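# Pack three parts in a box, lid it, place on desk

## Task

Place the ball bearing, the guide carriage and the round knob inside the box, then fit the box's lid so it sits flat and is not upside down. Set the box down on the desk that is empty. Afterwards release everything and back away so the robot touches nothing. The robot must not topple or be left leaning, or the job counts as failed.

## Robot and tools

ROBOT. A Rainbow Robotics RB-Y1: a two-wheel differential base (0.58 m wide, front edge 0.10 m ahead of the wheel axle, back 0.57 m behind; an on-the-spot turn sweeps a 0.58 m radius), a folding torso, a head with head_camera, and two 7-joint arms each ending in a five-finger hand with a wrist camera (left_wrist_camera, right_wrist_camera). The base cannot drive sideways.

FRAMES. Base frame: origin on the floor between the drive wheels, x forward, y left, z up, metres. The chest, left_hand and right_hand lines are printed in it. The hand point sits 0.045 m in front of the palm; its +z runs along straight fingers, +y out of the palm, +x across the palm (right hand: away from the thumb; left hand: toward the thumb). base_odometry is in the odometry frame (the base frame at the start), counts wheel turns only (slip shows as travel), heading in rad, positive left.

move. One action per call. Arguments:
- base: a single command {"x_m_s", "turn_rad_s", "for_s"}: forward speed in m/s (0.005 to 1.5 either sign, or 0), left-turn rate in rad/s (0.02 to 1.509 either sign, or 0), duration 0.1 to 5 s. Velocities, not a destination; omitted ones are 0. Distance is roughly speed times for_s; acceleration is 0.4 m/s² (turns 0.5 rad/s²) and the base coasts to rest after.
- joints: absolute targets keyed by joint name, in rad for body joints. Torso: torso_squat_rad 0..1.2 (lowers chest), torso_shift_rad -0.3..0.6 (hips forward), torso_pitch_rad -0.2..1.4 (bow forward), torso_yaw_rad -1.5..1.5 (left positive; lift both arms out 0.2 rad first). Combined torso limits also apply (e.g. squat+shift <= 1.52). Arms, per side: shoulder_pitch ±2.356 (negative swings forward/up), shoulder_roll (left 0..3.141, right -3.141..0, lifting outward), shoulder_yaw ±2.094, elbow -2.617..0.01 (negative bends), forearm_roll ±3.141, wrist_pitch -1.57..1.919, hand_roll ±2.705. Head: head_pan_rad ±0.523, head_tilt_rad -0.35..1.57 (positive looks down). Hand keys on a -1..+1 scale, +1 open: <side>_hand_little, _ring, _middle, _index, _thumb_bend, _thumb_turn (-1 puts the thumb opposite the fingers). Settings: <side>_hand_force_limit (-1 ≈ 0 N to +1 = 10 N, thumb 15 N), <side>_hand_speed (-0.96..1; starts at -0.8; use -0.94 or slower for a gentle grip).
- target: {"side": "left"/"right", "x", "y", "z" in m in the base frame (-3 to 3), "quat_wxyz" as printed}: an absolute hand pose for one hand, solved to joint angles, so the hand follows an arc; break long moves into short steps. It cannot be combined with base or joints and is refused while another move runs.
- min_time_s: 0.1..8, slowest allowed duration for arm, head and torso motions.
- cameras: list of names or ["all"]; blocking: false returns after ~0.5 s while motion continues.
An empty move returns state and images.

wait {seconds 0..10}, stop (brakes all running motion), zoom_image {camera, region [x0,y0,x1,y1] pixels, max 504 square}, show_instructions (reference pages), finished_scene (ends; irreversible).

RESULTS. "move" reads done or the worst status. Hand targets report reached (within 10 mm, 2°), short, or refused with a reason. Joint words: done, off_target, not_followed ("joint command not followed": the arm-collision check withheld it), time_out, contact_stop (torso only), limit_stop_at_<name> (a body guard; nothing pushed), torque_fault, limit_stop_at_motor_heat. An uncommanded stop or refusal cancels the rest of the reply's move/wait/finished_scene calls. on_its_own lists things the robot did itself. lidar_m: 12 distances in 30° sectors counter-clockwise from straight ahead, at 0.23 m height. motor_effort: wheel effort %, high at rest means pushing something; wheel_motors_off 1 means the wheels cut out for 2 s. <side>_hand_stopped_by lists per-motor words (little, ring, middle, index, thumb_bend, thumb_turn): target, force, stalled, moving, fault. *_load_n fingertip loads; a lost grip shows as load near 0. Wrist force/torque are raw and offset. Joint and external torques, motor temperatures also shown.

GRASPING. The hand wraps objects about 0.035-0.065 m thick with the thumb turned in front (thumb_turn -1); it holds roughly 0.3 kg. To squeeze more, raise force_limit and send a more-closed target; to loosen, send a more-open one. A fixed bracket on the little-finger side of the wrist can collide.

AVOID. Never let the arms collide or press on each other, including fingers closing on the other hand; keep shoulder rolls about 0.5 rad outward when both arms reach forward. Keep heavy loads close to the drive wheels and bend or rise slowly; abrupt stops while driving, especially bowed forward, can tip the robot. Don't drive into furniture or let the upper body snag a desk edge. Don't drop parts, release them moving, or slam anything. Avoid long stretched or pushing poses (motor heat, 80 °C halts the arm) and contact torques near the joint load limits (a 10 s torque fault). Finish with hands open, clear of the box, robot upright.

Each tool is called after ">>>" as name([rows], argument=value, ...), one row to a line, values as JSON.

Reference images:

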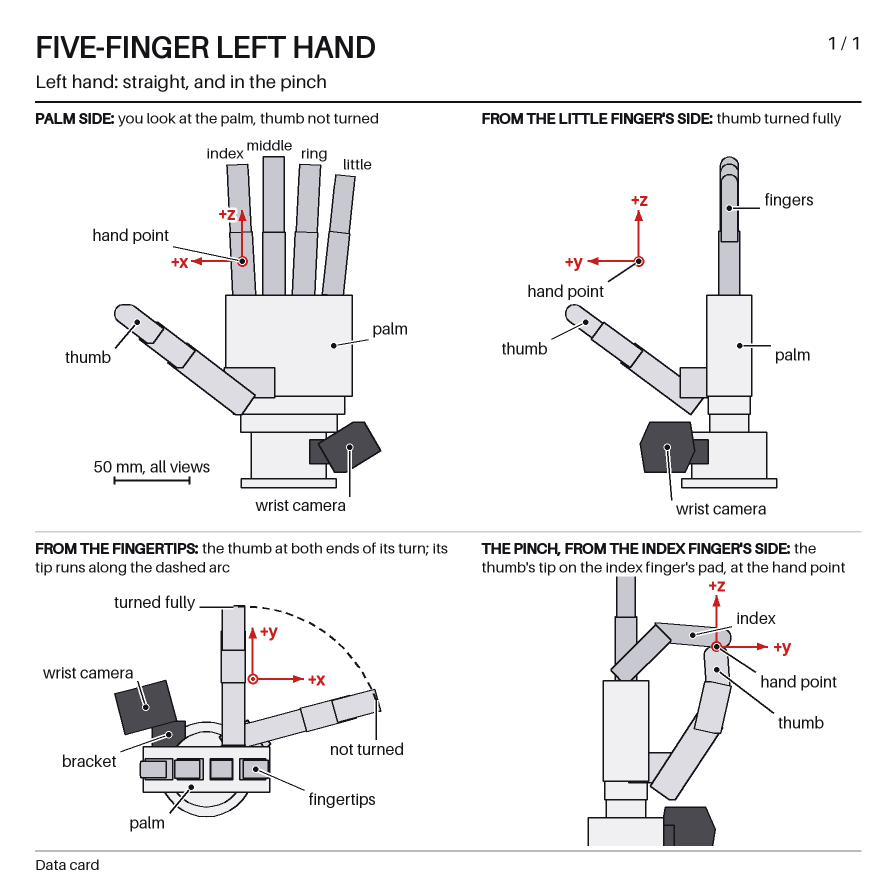

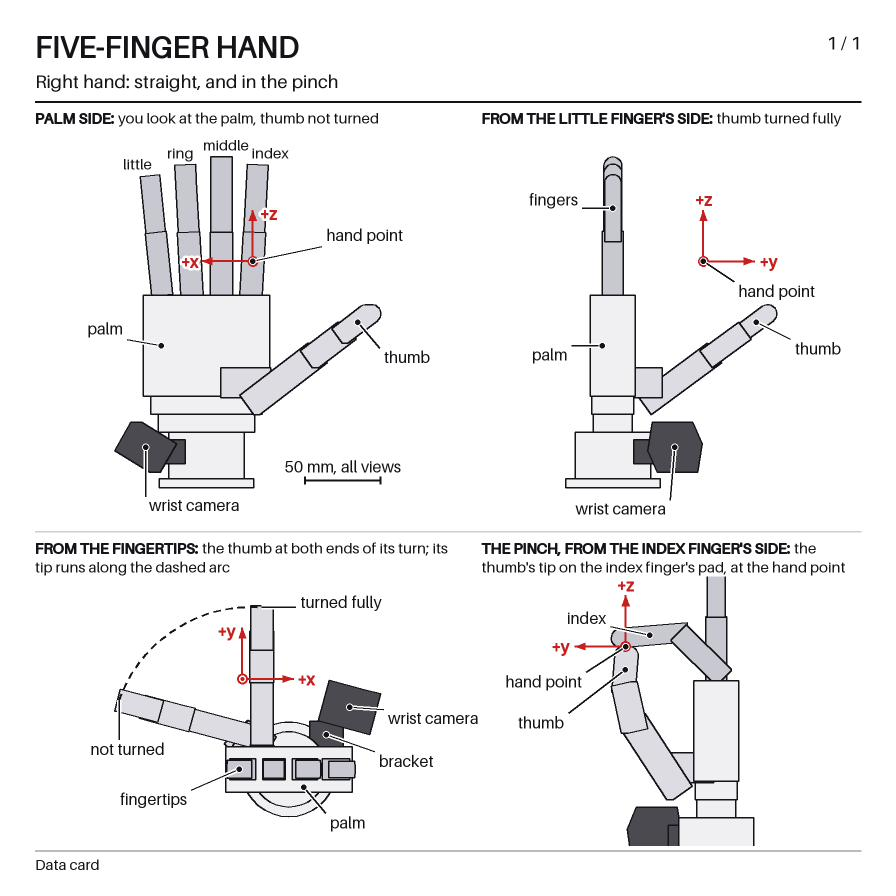

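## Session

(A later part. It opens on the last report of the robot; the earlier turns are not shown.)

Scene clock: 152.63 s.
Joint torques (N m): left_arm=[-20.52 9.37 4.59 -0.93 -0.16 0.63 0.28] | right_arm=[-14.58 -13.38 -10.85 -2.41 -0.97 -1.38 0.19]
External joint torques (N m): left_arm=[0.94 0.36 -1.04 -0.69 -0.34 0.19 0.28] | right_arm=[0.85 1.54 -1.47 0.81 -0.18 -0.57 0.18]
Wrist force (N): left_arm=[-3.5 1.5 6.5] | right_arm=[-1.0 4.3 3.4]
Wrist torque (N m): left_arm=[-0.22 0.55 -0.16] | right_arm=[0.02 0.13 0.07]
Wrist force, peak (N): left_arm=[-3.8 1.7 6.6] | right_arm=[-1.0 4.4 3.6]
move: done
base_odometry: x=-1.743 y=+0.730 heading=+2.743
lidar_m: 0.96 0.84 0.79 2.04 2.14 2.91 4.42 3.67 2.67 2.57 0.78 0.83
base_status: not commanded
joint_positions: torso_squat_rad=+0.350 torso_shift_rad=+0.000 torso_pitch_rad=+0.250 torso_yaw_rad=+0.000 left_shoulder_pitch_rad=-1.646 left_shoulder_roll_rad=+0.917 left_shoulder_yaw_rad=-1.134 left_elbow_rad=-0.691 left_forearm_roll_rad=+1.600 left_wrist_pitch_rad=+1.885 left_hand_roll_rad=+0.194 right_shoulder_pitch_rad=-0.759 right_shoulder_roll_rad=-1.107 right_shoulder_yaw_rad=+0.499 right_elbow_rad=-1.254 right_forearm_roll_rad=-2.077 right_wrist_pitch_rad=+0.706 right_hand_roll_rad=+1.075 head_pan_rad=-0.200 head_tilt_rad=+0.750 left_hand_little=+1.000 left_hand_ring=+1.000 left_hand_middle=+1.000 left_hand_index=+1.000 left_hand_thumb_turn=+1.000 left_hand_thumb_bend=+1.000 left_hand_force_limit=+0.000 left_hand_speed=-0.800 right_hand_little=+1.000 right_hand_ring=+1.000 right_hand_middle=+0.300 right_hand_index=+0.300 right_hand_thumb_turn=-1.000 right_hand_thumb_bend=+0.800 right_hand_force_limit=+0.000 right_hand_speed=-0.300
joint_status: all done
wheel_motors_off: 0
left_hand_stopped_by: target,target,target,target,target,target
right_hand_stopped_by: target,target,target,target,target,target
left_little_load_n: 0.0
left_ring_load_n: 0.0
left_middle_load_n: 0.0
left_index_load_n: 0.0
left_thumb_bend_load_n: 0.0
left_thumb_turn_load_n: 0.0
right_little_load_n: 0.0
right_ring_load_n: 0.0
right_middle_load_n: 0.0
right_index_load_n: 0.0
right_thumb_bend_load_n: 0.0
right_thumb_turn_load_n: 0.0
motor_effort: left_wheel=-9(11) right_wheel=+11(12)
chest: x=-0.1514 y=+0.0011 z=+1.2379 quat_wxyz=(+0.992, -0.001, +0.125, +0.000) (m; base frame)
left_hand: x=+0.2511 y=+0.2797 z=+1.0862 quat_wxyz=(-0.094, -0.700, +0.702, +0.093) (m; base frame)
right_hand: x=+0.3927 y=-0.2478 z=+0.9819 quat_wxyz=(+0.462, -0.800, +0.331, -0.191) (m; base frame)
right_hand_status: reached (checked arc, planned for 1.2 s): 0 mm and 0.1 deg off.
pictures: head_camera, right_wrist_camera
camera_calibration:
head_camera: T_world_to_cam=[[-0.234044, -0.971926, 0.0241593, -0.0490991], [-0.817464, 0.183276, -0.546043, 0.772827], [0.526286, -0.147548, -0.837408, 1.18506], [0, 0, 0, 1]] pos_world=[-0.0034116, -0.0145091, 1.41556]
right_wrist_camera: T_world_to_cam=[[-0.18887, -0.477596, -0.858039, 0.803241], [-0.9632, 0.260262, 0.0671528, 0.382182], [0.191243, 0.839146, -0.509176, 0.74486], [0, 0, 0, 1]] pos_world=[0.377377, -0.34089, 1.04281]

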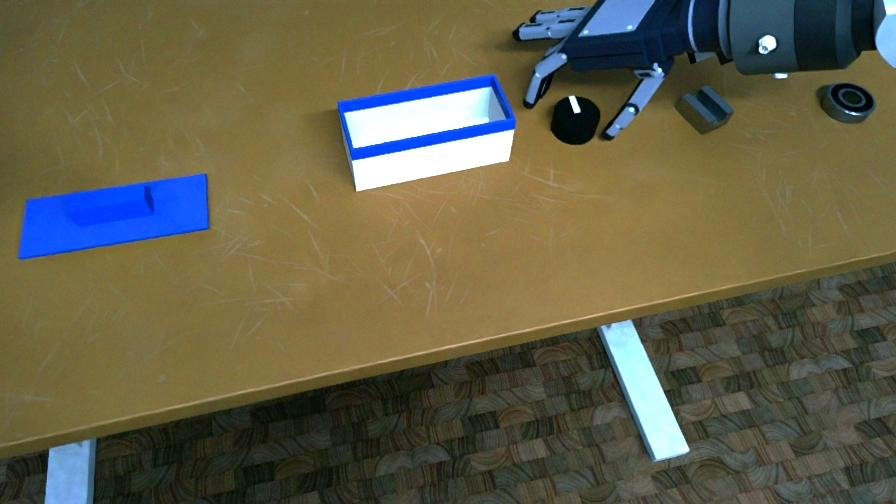

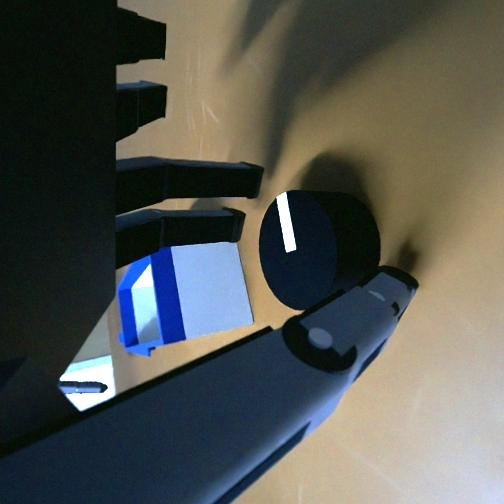

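>>> move(joints={"right_hand_thumb_bend": 0.1, "right_hand_index": -0.3, "right_hand_middle": -0.3, "right_hand_speed": -0.93, "right_hand_force_limit": -0.5}, cameras=["head_camera", "right_wrist_camera"])

>>> zoom_image(camera="head_camera", region=[480, 0, 730, 180])

Scene clock: 157.60 s.
Joint torques (N m): left_arm=[-20.32 9.09 4.32 -1.04 -0.07 0.52 0.31] | right_arm=[-14.16 -12.85 -10.48 -2.26 -0.91 -1.28 0.1]
External joint torques (N m): left_arm=[1.14 0.08 -1.31 -0.8 -0.25 0.08 0.31] | right_arm=[1.28 2.08 -1.1 0.97 -0.12 -0.46 0.1]
Wrist force (N): left_arm=[-3.5 1.8 6.0] | right_arm=[-0.9 4.0 3.4]
Wrist torque (N m): left_arm=[-0.13 0.54 -0.18] | right_arm=[-0.02 0.11 0.08]
Wrist force, peak (N): left_arm=[-3.8 1.9 6.8] | right_arm=[-1.1 4.5 3.5]
move: off_target
base_odometry: x=-1.743 y=+0.730 heading=+2.743
lidar_m: 0.96 0.83 0.78 2.04 2.13 2.92 4.42 3.66 2.68 2.58 0.79 0.83
base_status: not commanded
joint_positions: torso_squat_rad=+0.350 torso_shift_rad=+0.000 torso_pitch_rad=+0.250 torso_yaw_rad=+0.000 left_shoulder_pitch_rad=-1.646 left_shoulder_roll_rad=+0.917 left_shoulder_yaw_rad=-1.134 left_elbow_rad=-0.691 left_forearm_roll_rad=+1.600 left_wrist_pitch_rad=+1.885 left_hand_roll_rad=+0.194 right_shoulder_pitch_rad=-0.759 right_shoulder_roll_rad=-1.107 right_shoulder_yaw_rad=+0.499 right_elbow_rad=-1.254 right_forearm_roll_rad=-2.077 right_wrist_pitch_rad=+0.706 right_hand_roll_rad=+1.075 head_pan_rad=-0.200 head_tilt_rad=+0.750 left_hand_little=+1.000 left_hand_ring=+1.000 left_hand_middle=+1.000 left_hand_index=+1.000 left_hand_thumb_turn=+1.000 left_hand_thumb_bend=+1.000 left_hand_force_limit=+0.000 left_hand_speed=-0.800 right_hand_little=+1.000 right_hand_ring=+1.000 right_hand_middle=+0.052 right_hand_index=+0.039 right_hand_thumb_turn=-1.000 right_hand_thumb_bend=+0.671 right_hand_force_limit=-0.500 right_hand_speed=-0.930
joint_status: right_hand_middle off_target (ended at +0.052, target -0.300); right_hand_index off_target (ended at +0.039, target -0.300); right_hand_thumb_bend off_target (ended at +0.671, target +0.100); the others done
wheel_motors_off: 0
left_hand_stopped_by: target,target,target,target,target,target
right_hand_stopped_by: target,target,force,force,force,target
left_little_load_n: 0.0
left_ring_load_n: 0.0
left_middle_load_n: 0.0
left_index_load_n: 0.0
left_thumb_bend_load_n: -0.5
left_thumb_turn_load_n: 0.0
right_little_load_n: 0.0
right_ring_load_n: 0.0
right_middle_load_n: 2.5
right_index_load_n: 2.5
right_thumb_bend_load_n: 5.0
right_thumb_turn_load_n: 0.0
motor_effort: left_wheel=-10(11) right_wheel=+11(13)
chest: x=-0.1514 y=+0.0011 z=+1.2379 quat_wxyz=(+0.992, -0.001, +0.125, +0.000) (m; base frame)
left_hand: x=+0.2511 y=+0.2797 z=+1.0862 quat_wxyz=(-0.094, -0.700, +0.702, +0.093) (m; base frame)
right_hand: x=+0.3927 y=-0.2478 z=+0.9819 quat_wxyz=(+0.462, -0.800, +0.331, -0.191) (m; base frame)
pictures: head_camera, right_wrist_camera
camera_calibration:
head_camera: T_world_to_cam=[[-0.234044, -0.971926, 0.0241593, -0.0490991], [-0.817464, 0.183276, -0.546043, 0.772827], [0.526286, -0.147548, -0.837408, 1.18506], [0, 0, 0, 1]] pos_world=[-0.0034116, -0.0145091, 1.41556]
right_wrist_camera: T_world_to_cam=[[-0.18887, -0.477596, -0.858039, 0.803241], [-0.9632, 0.260262, 0.0671528, 0.382182], [0.191243, 0.839146, -0.509176, 0.74486], [0, 0, 0, 1]] pos_world=[0.377377, -0.34089, 1.04281]

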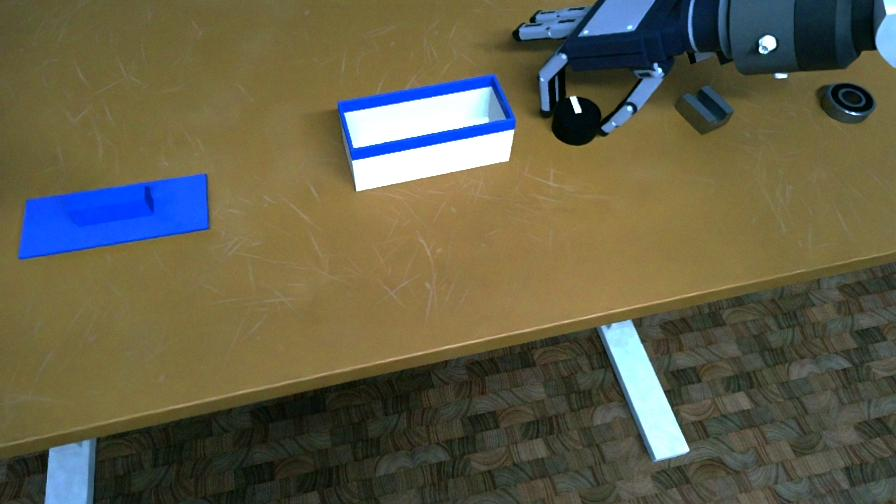

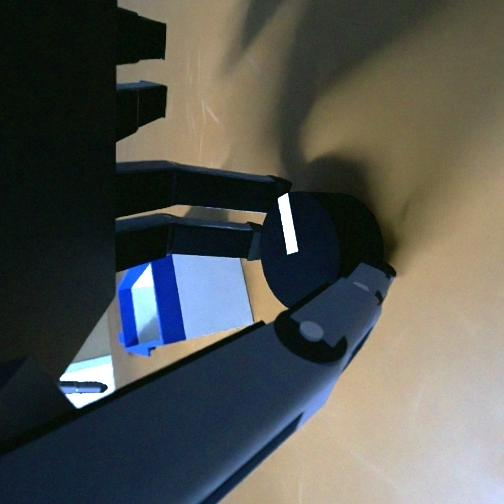

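Scaled by 2.016.

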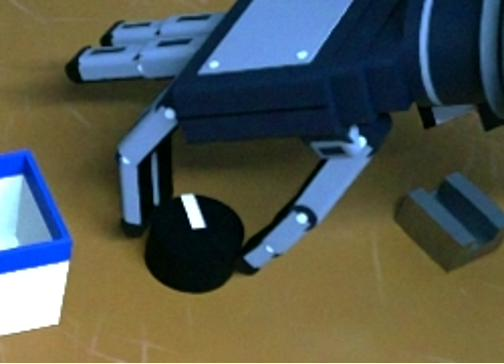

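>>> move(target={"side": "right", "x": 0.393, "y": -0.248, "z": 1.09, "quat_wxyz": [-0.462, 0.8, -0.331, 0.191]}, min_time_s=2)

>>> move(target={"side": "right", "x": 0.395, "y": -0.15, "z": 1.09, "quat_wxyz": [-0.5, 0.866, 0, 0]}, min_time_s=3, cameras=["head_camera", "right_wrist_camera"])

Scene clock: 168.07 s.
Joint torques (N m): left_arm=[-20.35 9.21 4.52 -1.15 -0.04 0.55 0.21] | right_arm=[-17.77 -16.5 -12.78 -2.83 -0.44 -1.19 -0.16]
External joint torques (N m): left_arm=[1.11 0.2 -1.11 -0.91 -0.22 0.1 0.21] | right_arm=[-2.36 -1.4 -2.43 -0.99 0.23 -0.02 -0.17]
Wrist force (N): left_arm=[-3.4 1.2 6.5] | right_arm=[-1.5 4.8 3.4]
Wrist torque (N m): left_arm=[-0.25 0.56 -0.15] | right_arm=[0.03 0.23 0.00]
Wrist force, peak (N): left_arm=[-3.8 1.7 6.8] | right_arm=[-1.6 4.9 3.5]
move: done
base_odometry: x=-1.743 y=+0.730 heading=+2.743
lidar_m: 0.96 0.84 0.77 2.05 2.14 2.91 4.43 3.67 2.67 2.58 0.79 0.83
base_status: not commanded
joint_positions: torso_squat_rad=+0.350 torso_shift_rad=+0.000 torso_pitch_rad=+0.250 torso_yaw_rad=+0.000 left_shoulder_pitch_rad=-1.646 left_shoulder_roll_rad=+0.917 left_shoulder_yaw_rad=-1.134 left_elbow_rad=-0.691 left_forearm_roll_rad=+1.600 left_wrist_pitch_rad=+1.885 left_hand_roll_rad=+0.194 right_shoulder_pitch_rad=-0.875 right_shoulder_roll_rad=-1.297 right_shoulder_yaw_rad=+0.482 right_elbow_rad=-1.401 right_forearm_roll_rad=-2.054 right_wrist_pitch_rad=+0.782 right_hand_roll_rad=+0.808 head_pan_rad=-0.200 head_tilt_rad=+0.750 left_hand_little=+1.000 left_hand_ring=+1.000 left_hand_middle=+1.000 left_hand_index=+1.000 left_hand_thumb_turn=+1.000 left_hand_thumb_bend=+1.000 left_hand_force_limit=+0.000 left_hand_speed=-0.800 right_hand_little=+1.000 right_hand_ring=+1.000 right_hand_middle=+0.052 right_hand_index=+0.039 right_hand_thumb_turn=-1.000 right_hand_thumb_bend=+0.671 right_hand_force_limit=-0.500 right_hand_speed=-0.930
joint_status: all done
wheel_motors_off: 0
left_hand_stopped_by: target,target,target,target,target,target
right_hand_stopped_by: target,target,force,force,force,target
left_little_load_n: 0.0
left_ring_load_n: 0.0
left_middle_load_n: 0.0
left_index_load_n: 0.0
left_thumb_bend_load_n: 0.0
left_thumb_turn_load_n: 0.0
right_little_load_n: 0.0
right_ring_load_n: 0.0
right_middle_load_n: 2.0
right_index_load_n: 2.5
right_thumb_bend_load_n: 5.0
right_thumb_turn_load_n: 0.0
motor_effort: left_wheel=-8(12) right_wheel=+10(13)
chest: x=-0.1514 y=+0.0011 z=+1.2379 quat_wxyz=(+0.992, -0.001, +0.125, +0.000) (m; base frame)
left_hand: x=+0.2511 y=+0.2797 z=+1.0862 quat_wxyz=(-0.094, -0.700, +0.702, +0.093) (m; base frame)
right_hand: x=+0.3928 y=-0.2479 z=+1.0892 quat_wxyz=(+0.462, -0.800, +0.331, -0.190) (m; base frame)
right_hand_status: reached (checked arc, planned for 2.0 s): 1 mm and 0.1 deg off.
pictures: none

Scene clock: 171.40 s.
Joint torques (N m): left_arm=[-20.32 9.52 4.41 -0.97 -0.04 0.58 0.26] | right_arm=[-24.41 -8.22 -2.12 -3.39 -1.11 -0.09 0.14]
External joint torques (N m): left_arm=[1.14 0.51 -1.22 -0.73 -0.22 0.13 0.26] | right_arm=[-1.92 1.62 1.38 0.69 0.43 -0.02 0.13]
Wrist force (N): left_arm=[-3.7 1.7 6.4] | right_arm=[-2.0 4.9 3.7]
Wrist torque (N m): left_arm=[-0.18 0.59 -0.18] | right_arm=[0.05 0.17 0.07]
Wrist force, peak (N): left_arm=[-3.7 1.8 6.8] | right_arm=[-2.0 4.9 3.9]
move: short
base_odometry: x=-1.743 y=+0.730 heading=+2.743
lidar_m: 0.96 0.83 0.78 2.04 2.12 2.92 4.43 3.67 2.68 2.57 0.80 0.83
base_status: not commanded
joint_positions: torso_squat_rad=+0.350 torso_shift_rad=+0.000 torso_pitch_rad=+0.250 torso_yaw_rad=+0.000 left_shoulder_pitch_rad=-1.646 left_shoulder_roll_rad=+0.917 left_shoulder_yaw_rad=-1.134 left_elbow_rad=-0.691 left_forearm_roll_rad=+1.600 left_wrist_pitch_rad=+1.885 left_hand_roll_rad=+0.194 right_shoulder_pitch_rad=-1.555 right_shoulder_roll_rad=-0.733 right_shoulder_yaw_rad=+0.617 right_elbow_rad=-0.267 right_forearm_roll_rad=-2.052 right_wrist_pitch_rad=+1.564 right_hand_roll_rad=+1.657 head_pan_rad=-0.200 head_tilt_rad=+0.750 left_hand_little=+1.000 left_hand_ring=+1.000 left_hand_middle=+1.000 left_hand_index=+1.000 left_hand_thumb_turn=+1.000 left_hand_thumb_bend=+1.000 left_hand_force_limit=+0.000 left_hand_speed=-0.800 right_hand_little=+1.000 right_hand_ring=+1.000 right_hand_middle=+0.052 right_hand_index=+0.039 right_hand_thumb_turn=-1.000 right_hand_thumb_bend=+0.671 right_hand_force_limit=-0.500 right_hand_speed=-0.930
joint_status: all done
wheel_motors_off: 0
left_hand_stopped_by: target,target,target,target,target,target
right_hand_stopped_by: target,target,force,force,force,target
left_little_load_n: 0.0
left_ring_load_n: 0.0
left_middle_load_n: 0.0
left_index_load_n: 0.0
left_thumb_bend_load_n: 0.0
left_thumb_turn_load_n: 0.0
right_little_load_n: 0.0
right_ring_load_n: 0.0
right_middle_load_n: 2.5
right_index_load_n: 2.5
right_thumb_bend_load_n: 5.0
right_thumb_turn_load_n: 0.5
motor_effort: left_wheel=-10(12) right_wheel=+12(13)
chest: x=-0.1514 y=+0.0011 z=+1.2379 quat_wxyz=(+0.992, -0.001, +0.125, +0.000) (m; base frame)
left_hand: x=+0.2511 y=+0.2797 z=+1.0862 quat_wxyz=(-0.094, -0.700, +0.702, +0.093) (m; base frame)
right_hand: x=+0.3943 y=-0.1500 z=+1.0898 quat_wxyz=(+0.486, -0.871, +0.020, -0.066) (m; base frame)
right_hand_status: short (checked arc, as near as the solve gets, planned for 3.0 s): 1 mm and 8.1 deg off. The place is met; only the turn is off.
pictures: head_camera, right_wrist_camera
camera_calibration:
head_camera: T_world_to_cam=[[-0.234044, -0.971926, 0.0241593, -0.0490991], [-0.817464, 0.183276, -0.546043, 0.772827], [0.526286, -0.147548, -0.837408, 1.18506], [0, 0, 0, 1]] pos_world=[-0.0034116, -0.0145091, 1.41556]
right_wrist_camera: T_world_to_cam=[[0.23389, -0.518458, -0.822494, 0.731219], [-0.913827, -0.406085, -0.00388635, 0.309019], [-0.331988, 0.752526, -0.56876, 0.975664], [0, 0, 0, 1]] pos_world=[0.435274, -0.229619, 1.15754]

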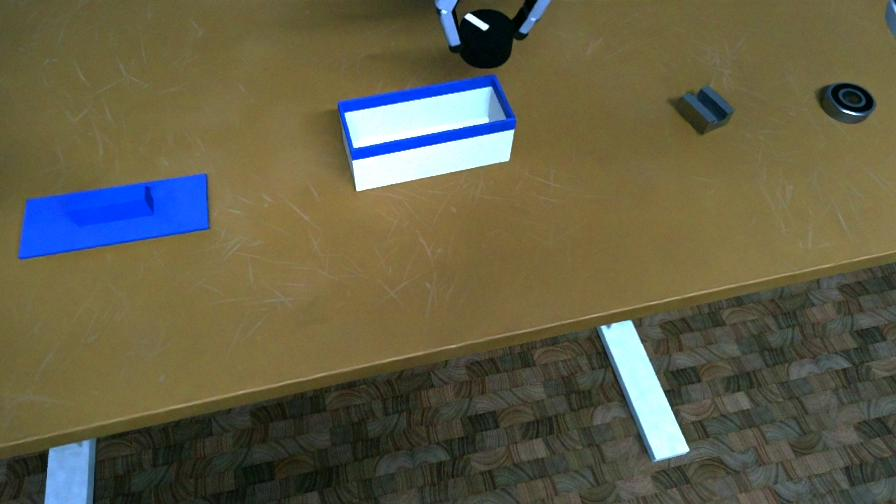

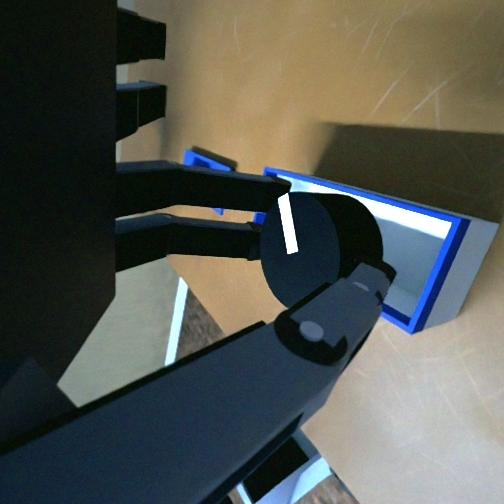

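>>> move(base={"x_m_s": 0.1, "for_s": 0.6})

>>> move(target={"side": "right", "x": 0.335, "y": -0.14, "z": 1.08, "quat_wxyz": [-0.497, 0.861, -0.09, 0.052]}, min_time_s=1.5, cameras=["head_camera", "right_wrist_camera"])

Scene clock: 175.17 s.
Joint torques (N m): left_arm=[-20.24 9.06 4.5 -0.94 -0.05 0.71 0.17] | right_arm=[-24.34 -8.84 -1.35 -3.65 -1.5 -0.02 0.24]
External joint torques (N m): left_arm=[1.22 0.05 -1.12 -0.7 -0.23 0.26 0.17] | right_arm=[-1.85 0.99 2.15 0.43 0.03 0.05 0.23]
Wrist force (N): left_arm=[-3.5 1.6 6.3] | right_arm=[-2.1 4.8 3.8]
Wrist torque (N m): left_arm=[-0.19 0.55 -0.16] | right_arm=[0.04 0.18 0.07]
Wrist force, peak (N): left_arm=[-3.7 1.5 6.7] | right_arm=[-2.3 4.9 3.8]
move: done
base_odometry: x=-1.798 y=+0.754 heading=+2.742
lidar_m: 0.89 0.93 0.75 2.04 2.13 2.90 4.48 3.66 2.67 2.58 0.75 0.93
base_status: done (sent for 0.6 of 0.6 s)
joint_positions: torso_squat_rad=+0.350 torso_shift_rad=+0.000 torso_pitch_rad=+0.250 torso_yaw_rad=+0.000 left_shoulder_pitch_rad=-1.646 left_shoulder_roll_rad=+0.917 left_shoulder_yaw_rad=-1.134 left_elbow_rad=-0.691 left_forearm_roll_rad=+1.600 left_wrist_pitch_rad=+1.885 left_hand_roll_rad=+0.194 right_shoulder_pitch_rad=-1.555 right_shoulder_roll_rad=-0.733 right_shoulder_yaw_rad=+0.617 right_elbow_rad=-0.267 right_forearm_roll_rad=-2.052 right_wrist_pitch_rad=+1.564 right_hand_roll_rad=+1.657 head_pan_rad=-0.200 head_tilt_rad=+0.750 left_hand_little=+1.000 left_hand_ring=+1.000 left_hand_middle=+1.000 left_hand_index=+1.000 left_hand_thumb_turn=+1.000 left_hand_thumb_bend=+1.000 left_hand_force_limit=+0.000 left_hand_speed=-0.800 right_hand_little=+1.000 right_hand_ring=+1.000 right_hand_middle=+0.052 right_hand_index=+0.039 right_hand_thumb_turn=-1.000 right_hand_thumb_bend=+0.671 right_hand_force_limit=-0.500 right_hand_speed=-0.930
joint_status: not commanded
wheel_motors_off: 0
left_hand_stopped_by: target,target,target,target,target,target
right_hand_stopped_by: target,target,force,force,force,target
left_little_load_n: 0.0
left_ring_load_n: 0.0
left_middle_load_n: 0.0
left_index_load_n: 0.0
left_thumb_bend_load_n: 0.0
left_thumb_turn_load_n: 0.0
right_little_load_n: 0.0
right_ring_load_n: -0.5
right_middle_load_n: 2.5
right_index_load_n: 2.5
right_thumb_bend_load_n: 5.5
right_thumb_turn_load_n: 0.0
motor_effort: left_wheel=-7(20) right_wheel=+7(33)
chest: x=-0.1512 y=+0.0011 z=+1.2378 quat_wxyz=(+0.992, -0.001, +0.125, +0.000) (m; base frame)
left_hand: x=+0.2512 y=+0.2797 z=+1.0861 quat_wxyz=(-0.094, -0.700, +0.702, +0.093) (m; base frame)
right_hand: x=+0.3944 y=-0.1499 z=+1.0897 quat_wxyz=(+0.486, -0.871, +0.020, -0.066) (m; base frame)
pictures: none

Scene clock: 177.07 s.
Joint torques (N m): left_arm=[-20.25 9.1 4.58 -0.95 -0.1 0.61 0.19] | right_arm=[-18.36 -12.56 -11.01 -4.58 -1.27 -1.04 -0.06]
External joint torques (N m): left_arm=[1.21 0.09 -1.05 -0.71 -0.28 0.16 0.19] | right_arm=[0.07 -0.55 -2.16 -1.26 0.05 -0.37 -0.07]
Wrist force (N): left_arm=[-3.7 1.6 6.6] | right_arm=[-1.2 4.8 3.5]
Wrist torque (N m): left_arm=[-0.17 0.58 -0.19] | right_arm=[0.04 0.15 0.05]
Wrist force, peak (N): left_arm=[-3.9 1.6 6.7] | right_arm=[-2.4 4.6 4.0]
move: done
base_odometry: x=-1.798 y=+0.754 heading=+2.742
lidar_m: 0.90 0.94 0.75 2.04 2.13 2.91 4.49 3.67 2.68 2.59 0.75 0.93
base_status: not commanded
joint_positions: torso_squat_rad=+0.350 torso_shift_rad=+0.000 torso_pitch_rad=+0.250 torso_yaw_rad=+0.000 left_shoulder_pitch_rad=-1.646 left_shoulder_roll_rad=+0.917 left_shoulder_yaw_rad=-1.134 left_elbow_rad=-0.691 left_forearm_roll_rad=+1.600 left_wrist_pitch_rad=+1.885 left_hand_roll_rad=+0.194 right_shoulder_pitch_rad=-1.088 right_shoulder_roll_rad=-1.015 right_shoulder_yaw_rad=+0.505 right_elbow_rad=-1.197 right_forearm_roll_rad=-2.112 right_wrist_pitch_rad=+1.239 right_hand_roll_rad=+1.168 head_pan_rad=-0.200 head_tilt_rad=+0.750 left_hand_little=+1.000 left_hand_ring=+1.000 left_hand_middle=+1.000 left_hand_index=+1.000 left_hand_thumb_turn=+1.000 left_hand_thumb_bend=+1.000 left_hand_force_limit=+0.000 left_hand_speed=-0.800 right_hand_little=+1.000 right_hand_ring=+1.000 right_hand_middle=+0.052 right_hand_index=+0.039 right_hand_thumb_turn=-1.000 right_hand_thumb_bend=+0.671 right_hand_force_limit=-0.500 right_hand_speed=-0.930
joint_status: all done
wheel_motors_off: 0
left_hand_stopped_by: target,target,target,target,target,target
right_hand_stopped_by: target,target,force,force,force,target
left_little_load_n: 0.0
left_ring_load_n: 0.0
left_middle_load_n: 0.0
left_index_load_n: 0.0
left_thumb_bend_load_n: -0.5
left_thumb_turn_load_n: 0.0
right_little_load_n: 0.0
right_ring_load_n: 0.0
right_middle_load_n: 2.5
right_index_load_n: 2.5
right_thumb_bend_load_n: 5.0
right_thumb_turn_load_n: 0.5
motor_effort: left_wheel=-5(9) right_wheel=+7(9)
chest: x=-0.1513 y=+0.0011 z=+1.2379 quat_wxyz=(+0.992, -0.001, +0.125, +0.000) (m; base frame)
left_hand: x=+0.2511 y=+0.2797 z=+1.0862 quat_wxyz=(-0.094, -0.700, +0.702, +0.093) (m; base frame)
right_hand: x=+0.3348 y=-0.1399 z=+1.0797 quat_wxyz=(+0.497, -0.861, +0.090, -0.051) (m; base frame)
right_hand_status: reached (checked arc, planned for 1.5 s): 0 mm and 0.1 deg off.
pictures: head_camera, right_wrist_camera
camera_calibration:
head_camera: T_world_to_cam=[[-0.233954, -0.971945, 0.0242432, -0.0491944], [-0.817565, 0.183177, -0.545925, 0.772741], [0.526169, -0.147542, -0.837483, 1.18511], [0, 0, 0, 1]] pos_world=[-0.00331131, -0.014509, 1.41556]
right_wrist_camera: T_world_to_cam=[[0.101473, -0.502726, -0.858469, 0.827488], [-0.948892, -0.308127, 0.0682806, 0.20619], [-0.298844, 0.807666, -0.508299, 0.873934], [0, 0, 0, 1]] pos_world=[0.372855, -0.226314, 1.14051]

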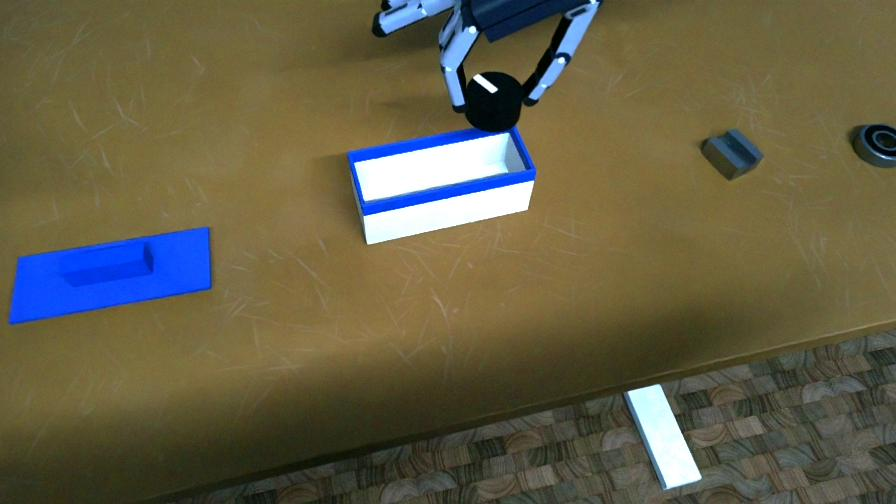

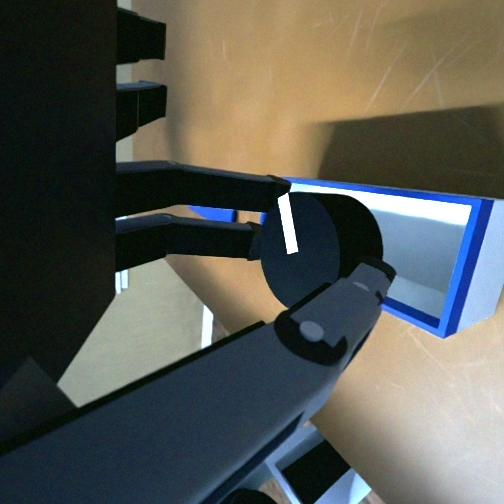

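>>> zoom_image(camera="head_camera", region=[330, 60, 570, 260])

Scaled by 2.100.

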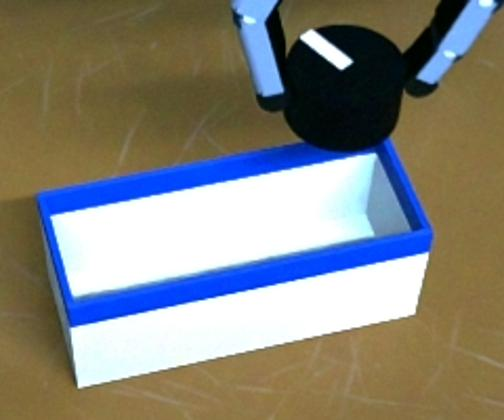

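>>> move(target={"side": "right", "x": 0.334, "y": -0.129, "z": 1.04, "quat_wxyz": [-0.497, 0.861, -0.09, 0.052]}, min_time_s=1.5, cameras=["head_camera", "right_wrist_camera"])

>>> zoom_image(camera="head_camera", region=[330, 60, 570, 260])

Scene clock: 187.47 s.
Joint torques (N m): left_arm=[-20.54 9.55 4.29 -1.01 -0.05 0.52 0.25] | right_arm=[-17.52 -9.23 -7.5 -2.94 -1.18 -1.08 0.03]
External joint torques (N m): left_arm=[0.92 0.54 -1.34 -0.77 -0.23 0.07 0.25] | right_arm=[0.85 2.52 1.21 0.75 0.14 -0.49 0.02]
Wrist force (N): left_arm=[-3.7 1.2 6.4] | right_arm=[-1.4 4.9 3.3]
Wrist torque (N m): left_arm=[-0.23 0.59 -0.18] | right_arm=[0.07 0.17 0.09]
Wrist force, peak (N): left_arm=[-3.7 1.7 6.8] | right_arm=[-1.4 5.0 3.4]
move: done
base_odometry: x=-1.798 y=+0.754 heading=+2.742
lidar_m: 0.89 0.94 0.75 2.04 2.13 2.91 4.49 3.67 2.68 2.58 0.75 0.94
base_status: not commanded
joint_positions: torso_squat_rad=+0.350 torso_shift_rad=+0.000 torso_pitch_rad=+0.250 torso_yaw_rad=+0.000 left_shoulder_pitch_rad=-1.646 left_shoulder_roll_rad=+0.917 left_shoulder_yaw_rad=-1.134 left_elbow_rad=-0.691 left_forearm_roll_rad=+1.600 left_wrist_pitch_rad=+1.885 left_hand_roll_rad=+0.194 right_shoulder_pitch_rad=-1.036 right_shoulder_roll_rad=-0.961 right_shoulder_yaw_rad=+0.527 right_elbow_rad=-1.187 right_forearm_roll_rad=-2.088 right_wrist_pitch_rad=+1.183 right_hand_roll_rad=+1.226 head_pan_rad=-0.200 head_tilt_rad=+0.750 left_hand_little=+1.000 left_hand_ring=+1.000 left_hand_middle=+1.000 left_hand_index=+1.000 left_hand_thumb_turn=+1.000 left_hand_thumb_bend=+1.000 left_hand_force_limit=+0.000 left_hand_speed=-0.800 right_hand_little=+1.000 right_hand_ring=+1.000 right_hand_middle=+0.052 right_hand_index=+0.039 right_hand_thumb_turn=-1.000 right_hand_thumb_bend=+0.671 right_hand_force_limit=-0.500 right_hand_speed=-0.930
joint_status: all done
wheel_motors_off: 0
left_hand_stopped_by: target,target,target,target,target,target
right_hand_stopped_by: target,target,force,force,force,target
left_little_load_n: 0.0
left_ring_load_n: 0.0
left_middle_load_n: 0.0
left_index_load_n: 0.0
left_thumb_bend_load_n: 0.0
left_thumb_turn_load_n: 0.0
right_little_load_n: 0.0
right_ring_load_n: 0.0
right_middle_load_n: 2.0
right_index_load_n: 2.5
right_thumb_bend_load_n: 5.0
right_thumb_turn_load_n: 0.5
motor_effort: left_wheel=-7(9) right_wheel=+8(9)
chest: x=-0.1513 y=+0.0011 z=+1.2379 quat_wxyz=(+0.992, -0.001, +0.125, +0.000) (m; base frame)
left_hand: x=+0.2511 y=+0.2797 z=+1.0862 quat_wxyz=(-0.094, -0.700, +0.702, +0.093) (m; base frame)
right_hand: x=+0.3340 y=-0.1291 z=+1.0402 quat_wxyz=(+0.497, -0.861, +0.090, -0.052) (m; base frame)
right_hand_status: reached (checked arc, planned for 1.5 s): 0 mm and 0.0 deg off.
pictures: head_camera, right_wrist_camera
camera_calibration:
head_camera: T_world_to_cam=[[-0.233954, -0.971945, 0.0242432, -0.0491944], [-0.817565, 0.183177, -0.545925, 0.772741], [0.526169, -0.147542, -0.837483, 1.18511], [0, 0, 0, 1]] pos_world=[-0.00331131, -0.014509, 1.41556]
right_wrist_camera: T_world_to_cam=[[0.102145, -0.503096, -0.858173, 0.798451], [-0.949445, -0.306742, 0.0668165, 0.213387], [-0.296853, 0.807962, -0.508994, 0.844922], [0, 0, 0, 1]] pos_world=[0.371859, -0.215512, 1.10101]

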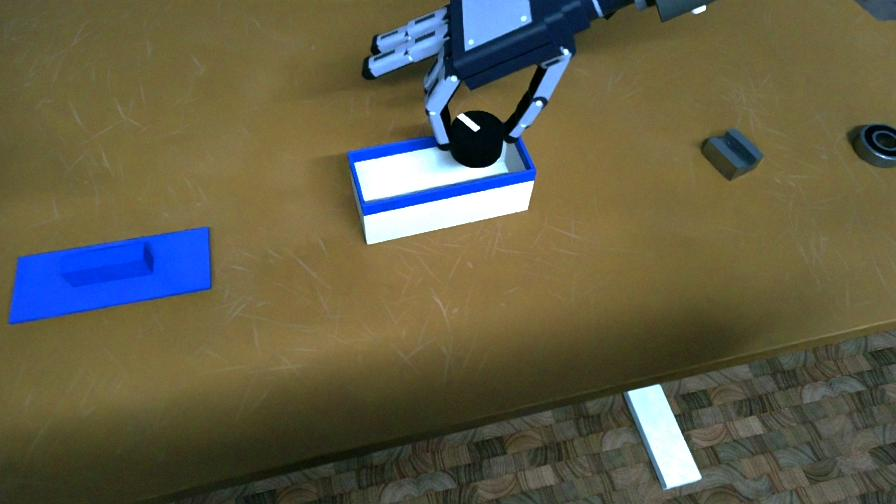

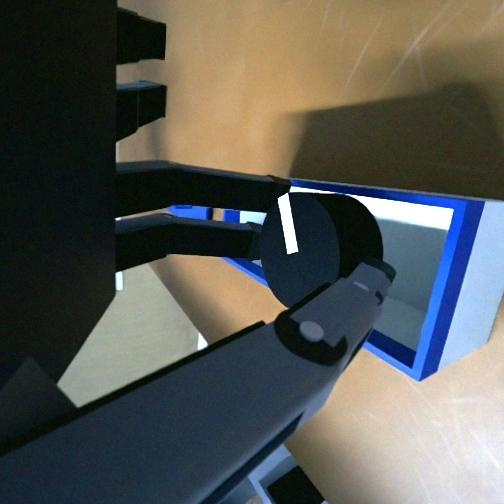

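Scaled by 2.100.

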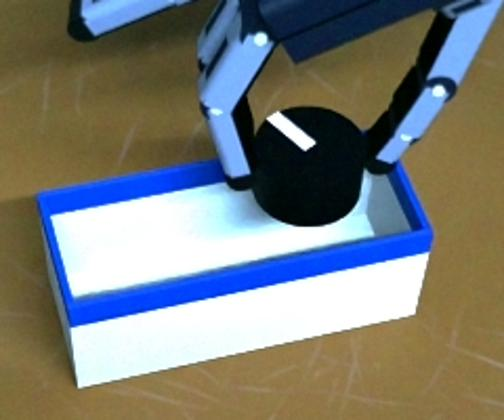

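>>> move(target={"side": "right", "x": 0.332, "y": -0.129, "z": 1.035, "quat_wxyz": [-0.5, 0.866, -0.0151, 0.0087]}, min_time_s=1.5, cameras=["head_camera", "right_wrist_camera"])

>>> zoom_image(camera="head_camera", region=[330, 60, 570, 260])

Scene clock: 198.83 s.
Joint torques (N m): left_arm=[-20.4 9.09 4.72 -0.95 -0.1 0.6 0.23] | right_arm=[-22.01 -9.41 -5.64 -3.28 -1.71 -0.23 0.17]
External joint torques (N m): left_arm=[1.06 0.08 -0.91 -0.71 -0.29 0.15 0.23] | right_arm=[-1.92 1.7 1.45 0.63 -0.19 0.01 0.16]
Wrist force (N): left_arm=[-3.9 1.6 6.6] | right_arm=[-1.6 4.7 3.4]
Wrist torque (N m): left_arm=[-0.19 0.60 -0.18] | right_arm=[0.02 0.19 0.09]
Wrist force, peak (N): left_arm=[-3.7 1.7 6.9] | right_arm=[-1.5 5.0 3.4]
move: done
base_odometry: x=-1.798 y=+0.754 heading=+2.742
lidar_m: 0.90 0.93 0.75 2.05 2.13 2.91 4.48 3.67 2.68 2.58 0.75 0.93
base_status: not commanded
joint_positions: torso_squat_rad=+0.350 torso_shift_rad=+0.000 torso_pitch_rad=+0.250 torso_yaw_rad=+0.000 left_shoulder_pitch_rad=-1.646 left_shoulder_roll_rad=+0.917 left_shoulder_yaw_rad=-1.134 left_elbow_rad=-0.691 left_forearm_roll_rad=+1.600 left_wrist_pitch_rad=+1.885 left_hand_roll_rad=+0.194 right_shoulder_pitch_rad=-1.188 right_shoulder_roll_rad=-0.845 right_shoulder_yaw_rad=+0.562 right_elbow_rad=-0.868 right_forearm_roll_rad=-2.106 right_wrist_pitch_rad=+1.421 right_hand_roll_rad=+1.445 head_pan_rad=-0.200 head_tilt_rad=+0.750 left_hand_little=+1.000 left_hand_ring=+1.000 left_hand_middle=+1.000 left_hand_index=+1.000 left_hand_thumb_turn=+1.000 left_hand_thumb_bend=+1.000 left_hand_force_limit=+0.000 left_hand_speed=-0.800 right_hand_little=+1.000 right_hand_ring=+1.000 right_hand_middle=+0.052 right_hand_index=+0.039 right_hand_thumb_turn=-1.000 right_hand_thumb_bend=+0.671 right_hand_force_limit=-0.500 right_hand_speed=-0.930
joint_status: all done
wheel_motors_off: 0
left_hand_stopped_by: target,target,target,target,target,target
right_hand_stopped_by: target,target,force,force,force,target
left_little_load_n: 0.0
left_ring_load_n: 0.0
left_middle_load_n: 0.0
left_index_load_n: 0.0
left_thumb_bend_load_n: 0.0
left_thumb_turn_load_n: 0.0
right_little_load_n: 0.0
right_ring_load_n: 0.0
right_middle_load_n: 2.0
right_index_load_n: 2.5
right_thumb_bend_load_n: 5.0
right_thumb_turn_load_n: 0.5
motor_effort: left_wheel=-7(9) right_wheel=+7(9)
chest: x=-0.1513 y=+0.0011 z=+1.2379 quat_wxyz=(+0.992, -0.001, +0.125, +0.000) (m; base frame)
left_hand: x=+0.2511 y=+0.2797 z=+1.0862 quat_wxyz=(-0.094, -0.700, +0.702, +0.093) (m; base frame)
right_hand: x=+0.3317 y=-0.1290 z=+1.0349 quat_wxyz=(+0.500, -0.866, +0.016, -0.010) (m; base frame)
right_hand_status: reached (checked arc, planned for 1.5 s): 0 mm and 0.1 deg off.
pictures: head_camera, right_wrist_camera
camera_calibration:
head_camera: T_world_to_cam=[[-0.233954, -0.971945, 0.0242432, -0.0491944], [-0.817565, 0.183177, -0.545925, 0.772741], [0.526169, -0.147542, -0.837483, 1.18511], [0, 0, 0, 1]] pos_world=[-0.00331131, -0.014509, 1.41556]
right_wrist_camera: T_world_to_cam=[[0.186997, -0.478359, -0.858024, 0.769019], [-0.883086, -0.464476, 0.0664926, 0.169447], [-0.430339, 0.745275, -0.509287, 0.877974], [0, 0, 0, 1]] pos_world=[0.383659, -0.207761, 1.09571]

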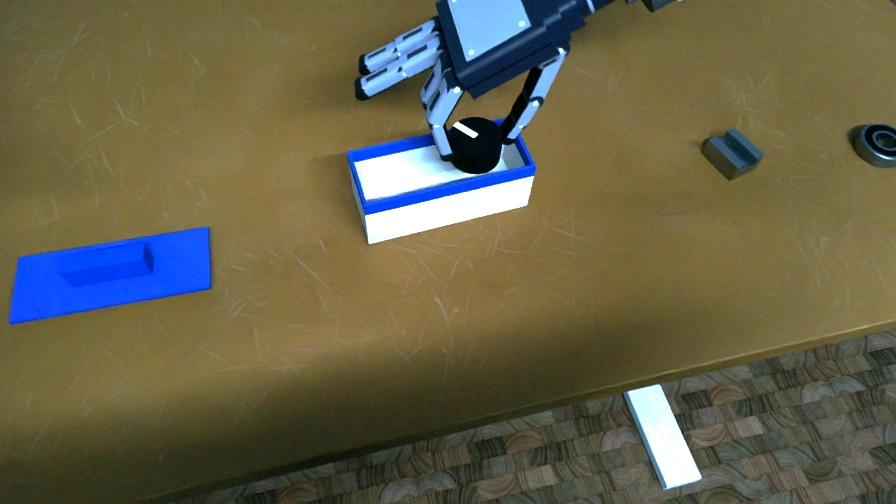

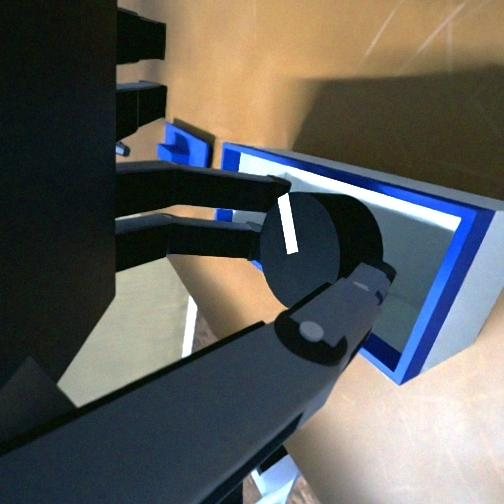

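Scaled by 2.100.

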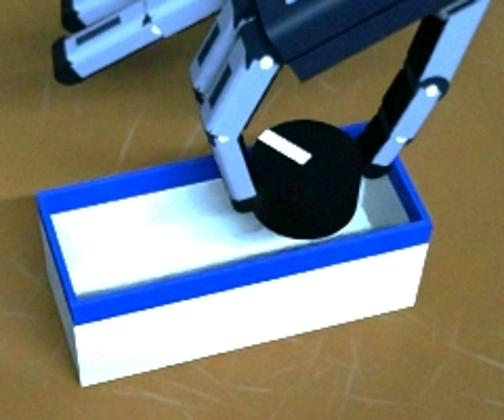

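>>> move(target={"side": "right", "x": 0.332, "y": -0.129, "z": 1.016, "quat_wxyz": [-0.5, 0.866, -0.0151, 0.0087]}, min_time_s=1, cameras=["head_camera", "right_wrist_camera"])

>>> zoom_image(camera="head_camera", region=[330, 60, 570, 260])

>>> zoom_image(camera="right_wrist_camera", region=[150, 100, 504, 454])

Scene clock: 202.27 s.
Joint torques (N m): left_arm=[-20.41 9.11 4.81 -0.93 -0.08 0.53 0.23] | right_arm=[-18.76 -9.77 -5.48 -3.46 -1.21 -0.68 0.26]
External joint torques (N m): left_arm=[1.05 0.1 -0.82 -0.69 -0.26 0.08 0.23] | right_arm=[1.3 1.3 1.36 0.52 0.31 -0.52 0.25]
Wrist force (N): left_arm=[-3.6 1.6 6.3] | right_arm=[-1.6 4.7 3.3]
Wrist torque (N m): left_arm=[-0.18 0.56 -0.17] | right_arm=[0.04 0.19 0.08]
Wrist force, peak (N): left_arm=[-3.9 2.1 6.6] | right_arm=[-1.5 4.9 3.4]
move: done
base_odometry: x=-1.798 y=+0.754 heading=+2.742
lidar_m: 0.90 0.93 0.75 2.04 2.12 2.91 4.48 3.66 2.69 2.58 0.75 0.94
base_status: not commanded
joint_positions: torso_squat_rad=+0.350 torso_shift_rad=+0.000 torso_pitch_rad=+0.250 torso_yaw_rad=+0.000 left_shoulder_pitch_rad=-1.646 left_shoulder_roll_rad=+0.917 left_shoulder_yaw_rad=-1.134 left_elbow_rad=-0.691 left_forearm_roll_rad=+1.600 left_wrist_pitch_rad=+1.885 left_hand_roll_rad=+0.194 right_shoulder_pitch_rad=-1.173 right_shoulder_roll_rad=-0.820 right_shoulder_yaw_rad=+0.569 right_elbow_rad=-0.830 right_forearm_roll_rad=-2.099 right_wrist_pitch_rad=+1.415 right_hand_roll_rad=+1.491 head_pan_rad=-0.200 head_tilt_rad=+0.750 left_hand_little=+1.000 left_hand_ring=+1.000 left_hand_middle=+1.000 left_hand_index=+1.000 left_hand_thumb_turn=+1.000 left_hand_thumb_bend=+1.000 left_hand_force_limit=+0.000 left_hand_speed=-0.800 right_hand_little=+1.000 right_hand_ring=+1.000 right_hand_middle=+0.052 right_hand_index=+0.039 right_hand_thumb_turn=-1.000 right_hand_thumb_bend=+0.671 right_hand_force_limit=-0.500 right_hand_speed=-0.930
joint_status: all done
wheel_motors_off: 0
left_hand_stopped_by: target,target,target,target,target,target
right_hand_stopped_by: target,target,force,force,force,target
left_little_load_n: 0.0
left_ring_load_n: 0.0
left_middle_load_n: 0.0
left_index_load_n: 0.0
left_thumb_bend_load_n: 0.0
left_thumb_turn_load_n: 0.0
right_little_load_n: 0.0
right_ring_load_n: 0.0
right_middle_load_n: 2.0
right_index_load_n: 2.5
right_thumb_bend_load_n: 5.0
right_thumb_turn_load_n: 0.5
motor_effort: left_wheel=-7(9) right_wheel=+8(10)
chest: x=-0.1513 y=+0.0011 z=+1.2379 quat_wxyz=(+0.992, -0.001, +0.125, +0.000) (m; base frame)
left_hand: x=+0.2511 y=+0.2797 z=+1.0862 quat_wxyz=(-0.094, -0.700, +0.702, +0.093) (m; base frame)
right_hand: x=+0.3312 y=-0.1292 z=+1.0164 quat_wxyz=(+0.499, -0.866, +0.016, -0.010) (m; base frame)
right_hand_status: reached (checked arc, planned for 1.0 s): 1 mm and 0.2 deg off.
pictures: head_camera, right_wrist_camera
camera_calibration:
head_camera: T_world_to_cam=[[-0.233954, -0.971945, 0.0242432, -0.0491944], [-0.817565, 0.183177, -0.545925, 0.772741], [0.526169, -0.147542, -0.837483, 1.18511], [0, 0, 0, 1]] pos_world=[-0.00331131, -0.014509, 1.41556]
right_wrist_camera: T_world_to_cam=[[0.187337, -0.479442, -0.857345, 0.752255], [-0.883064, -0.464476, 0.0667857, 0.16994], [-0.430236, 0.744579, -0.510391, 0.869562], [0, 0, 0, 1]] pos_world=[0.38326, -0.207863, 1.07741]

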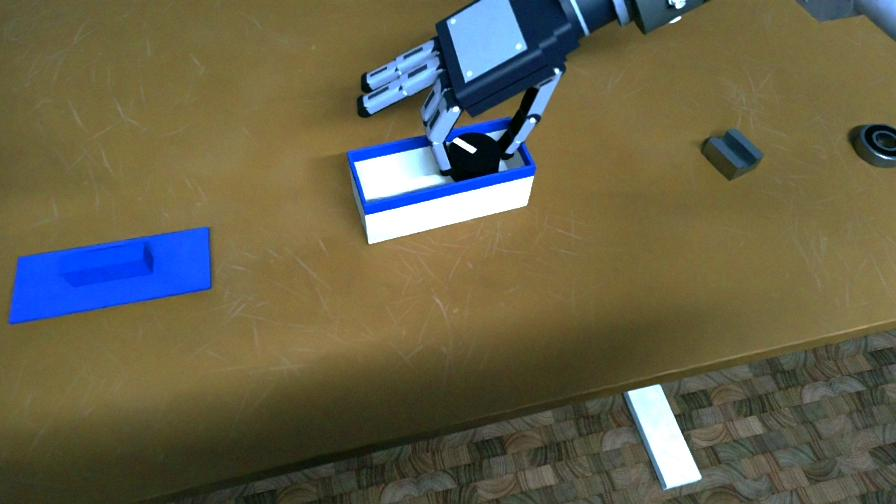

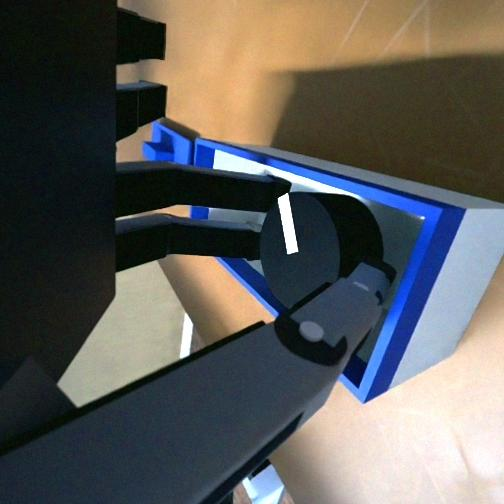

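Scaled by 2.100.

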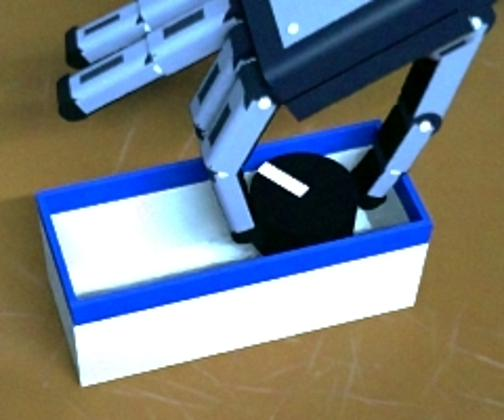

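Scaled by 1.424.

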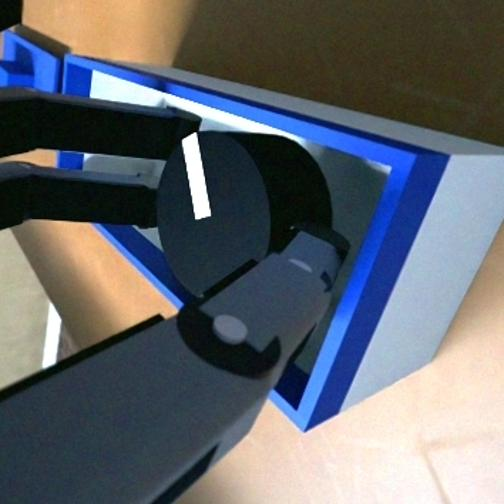

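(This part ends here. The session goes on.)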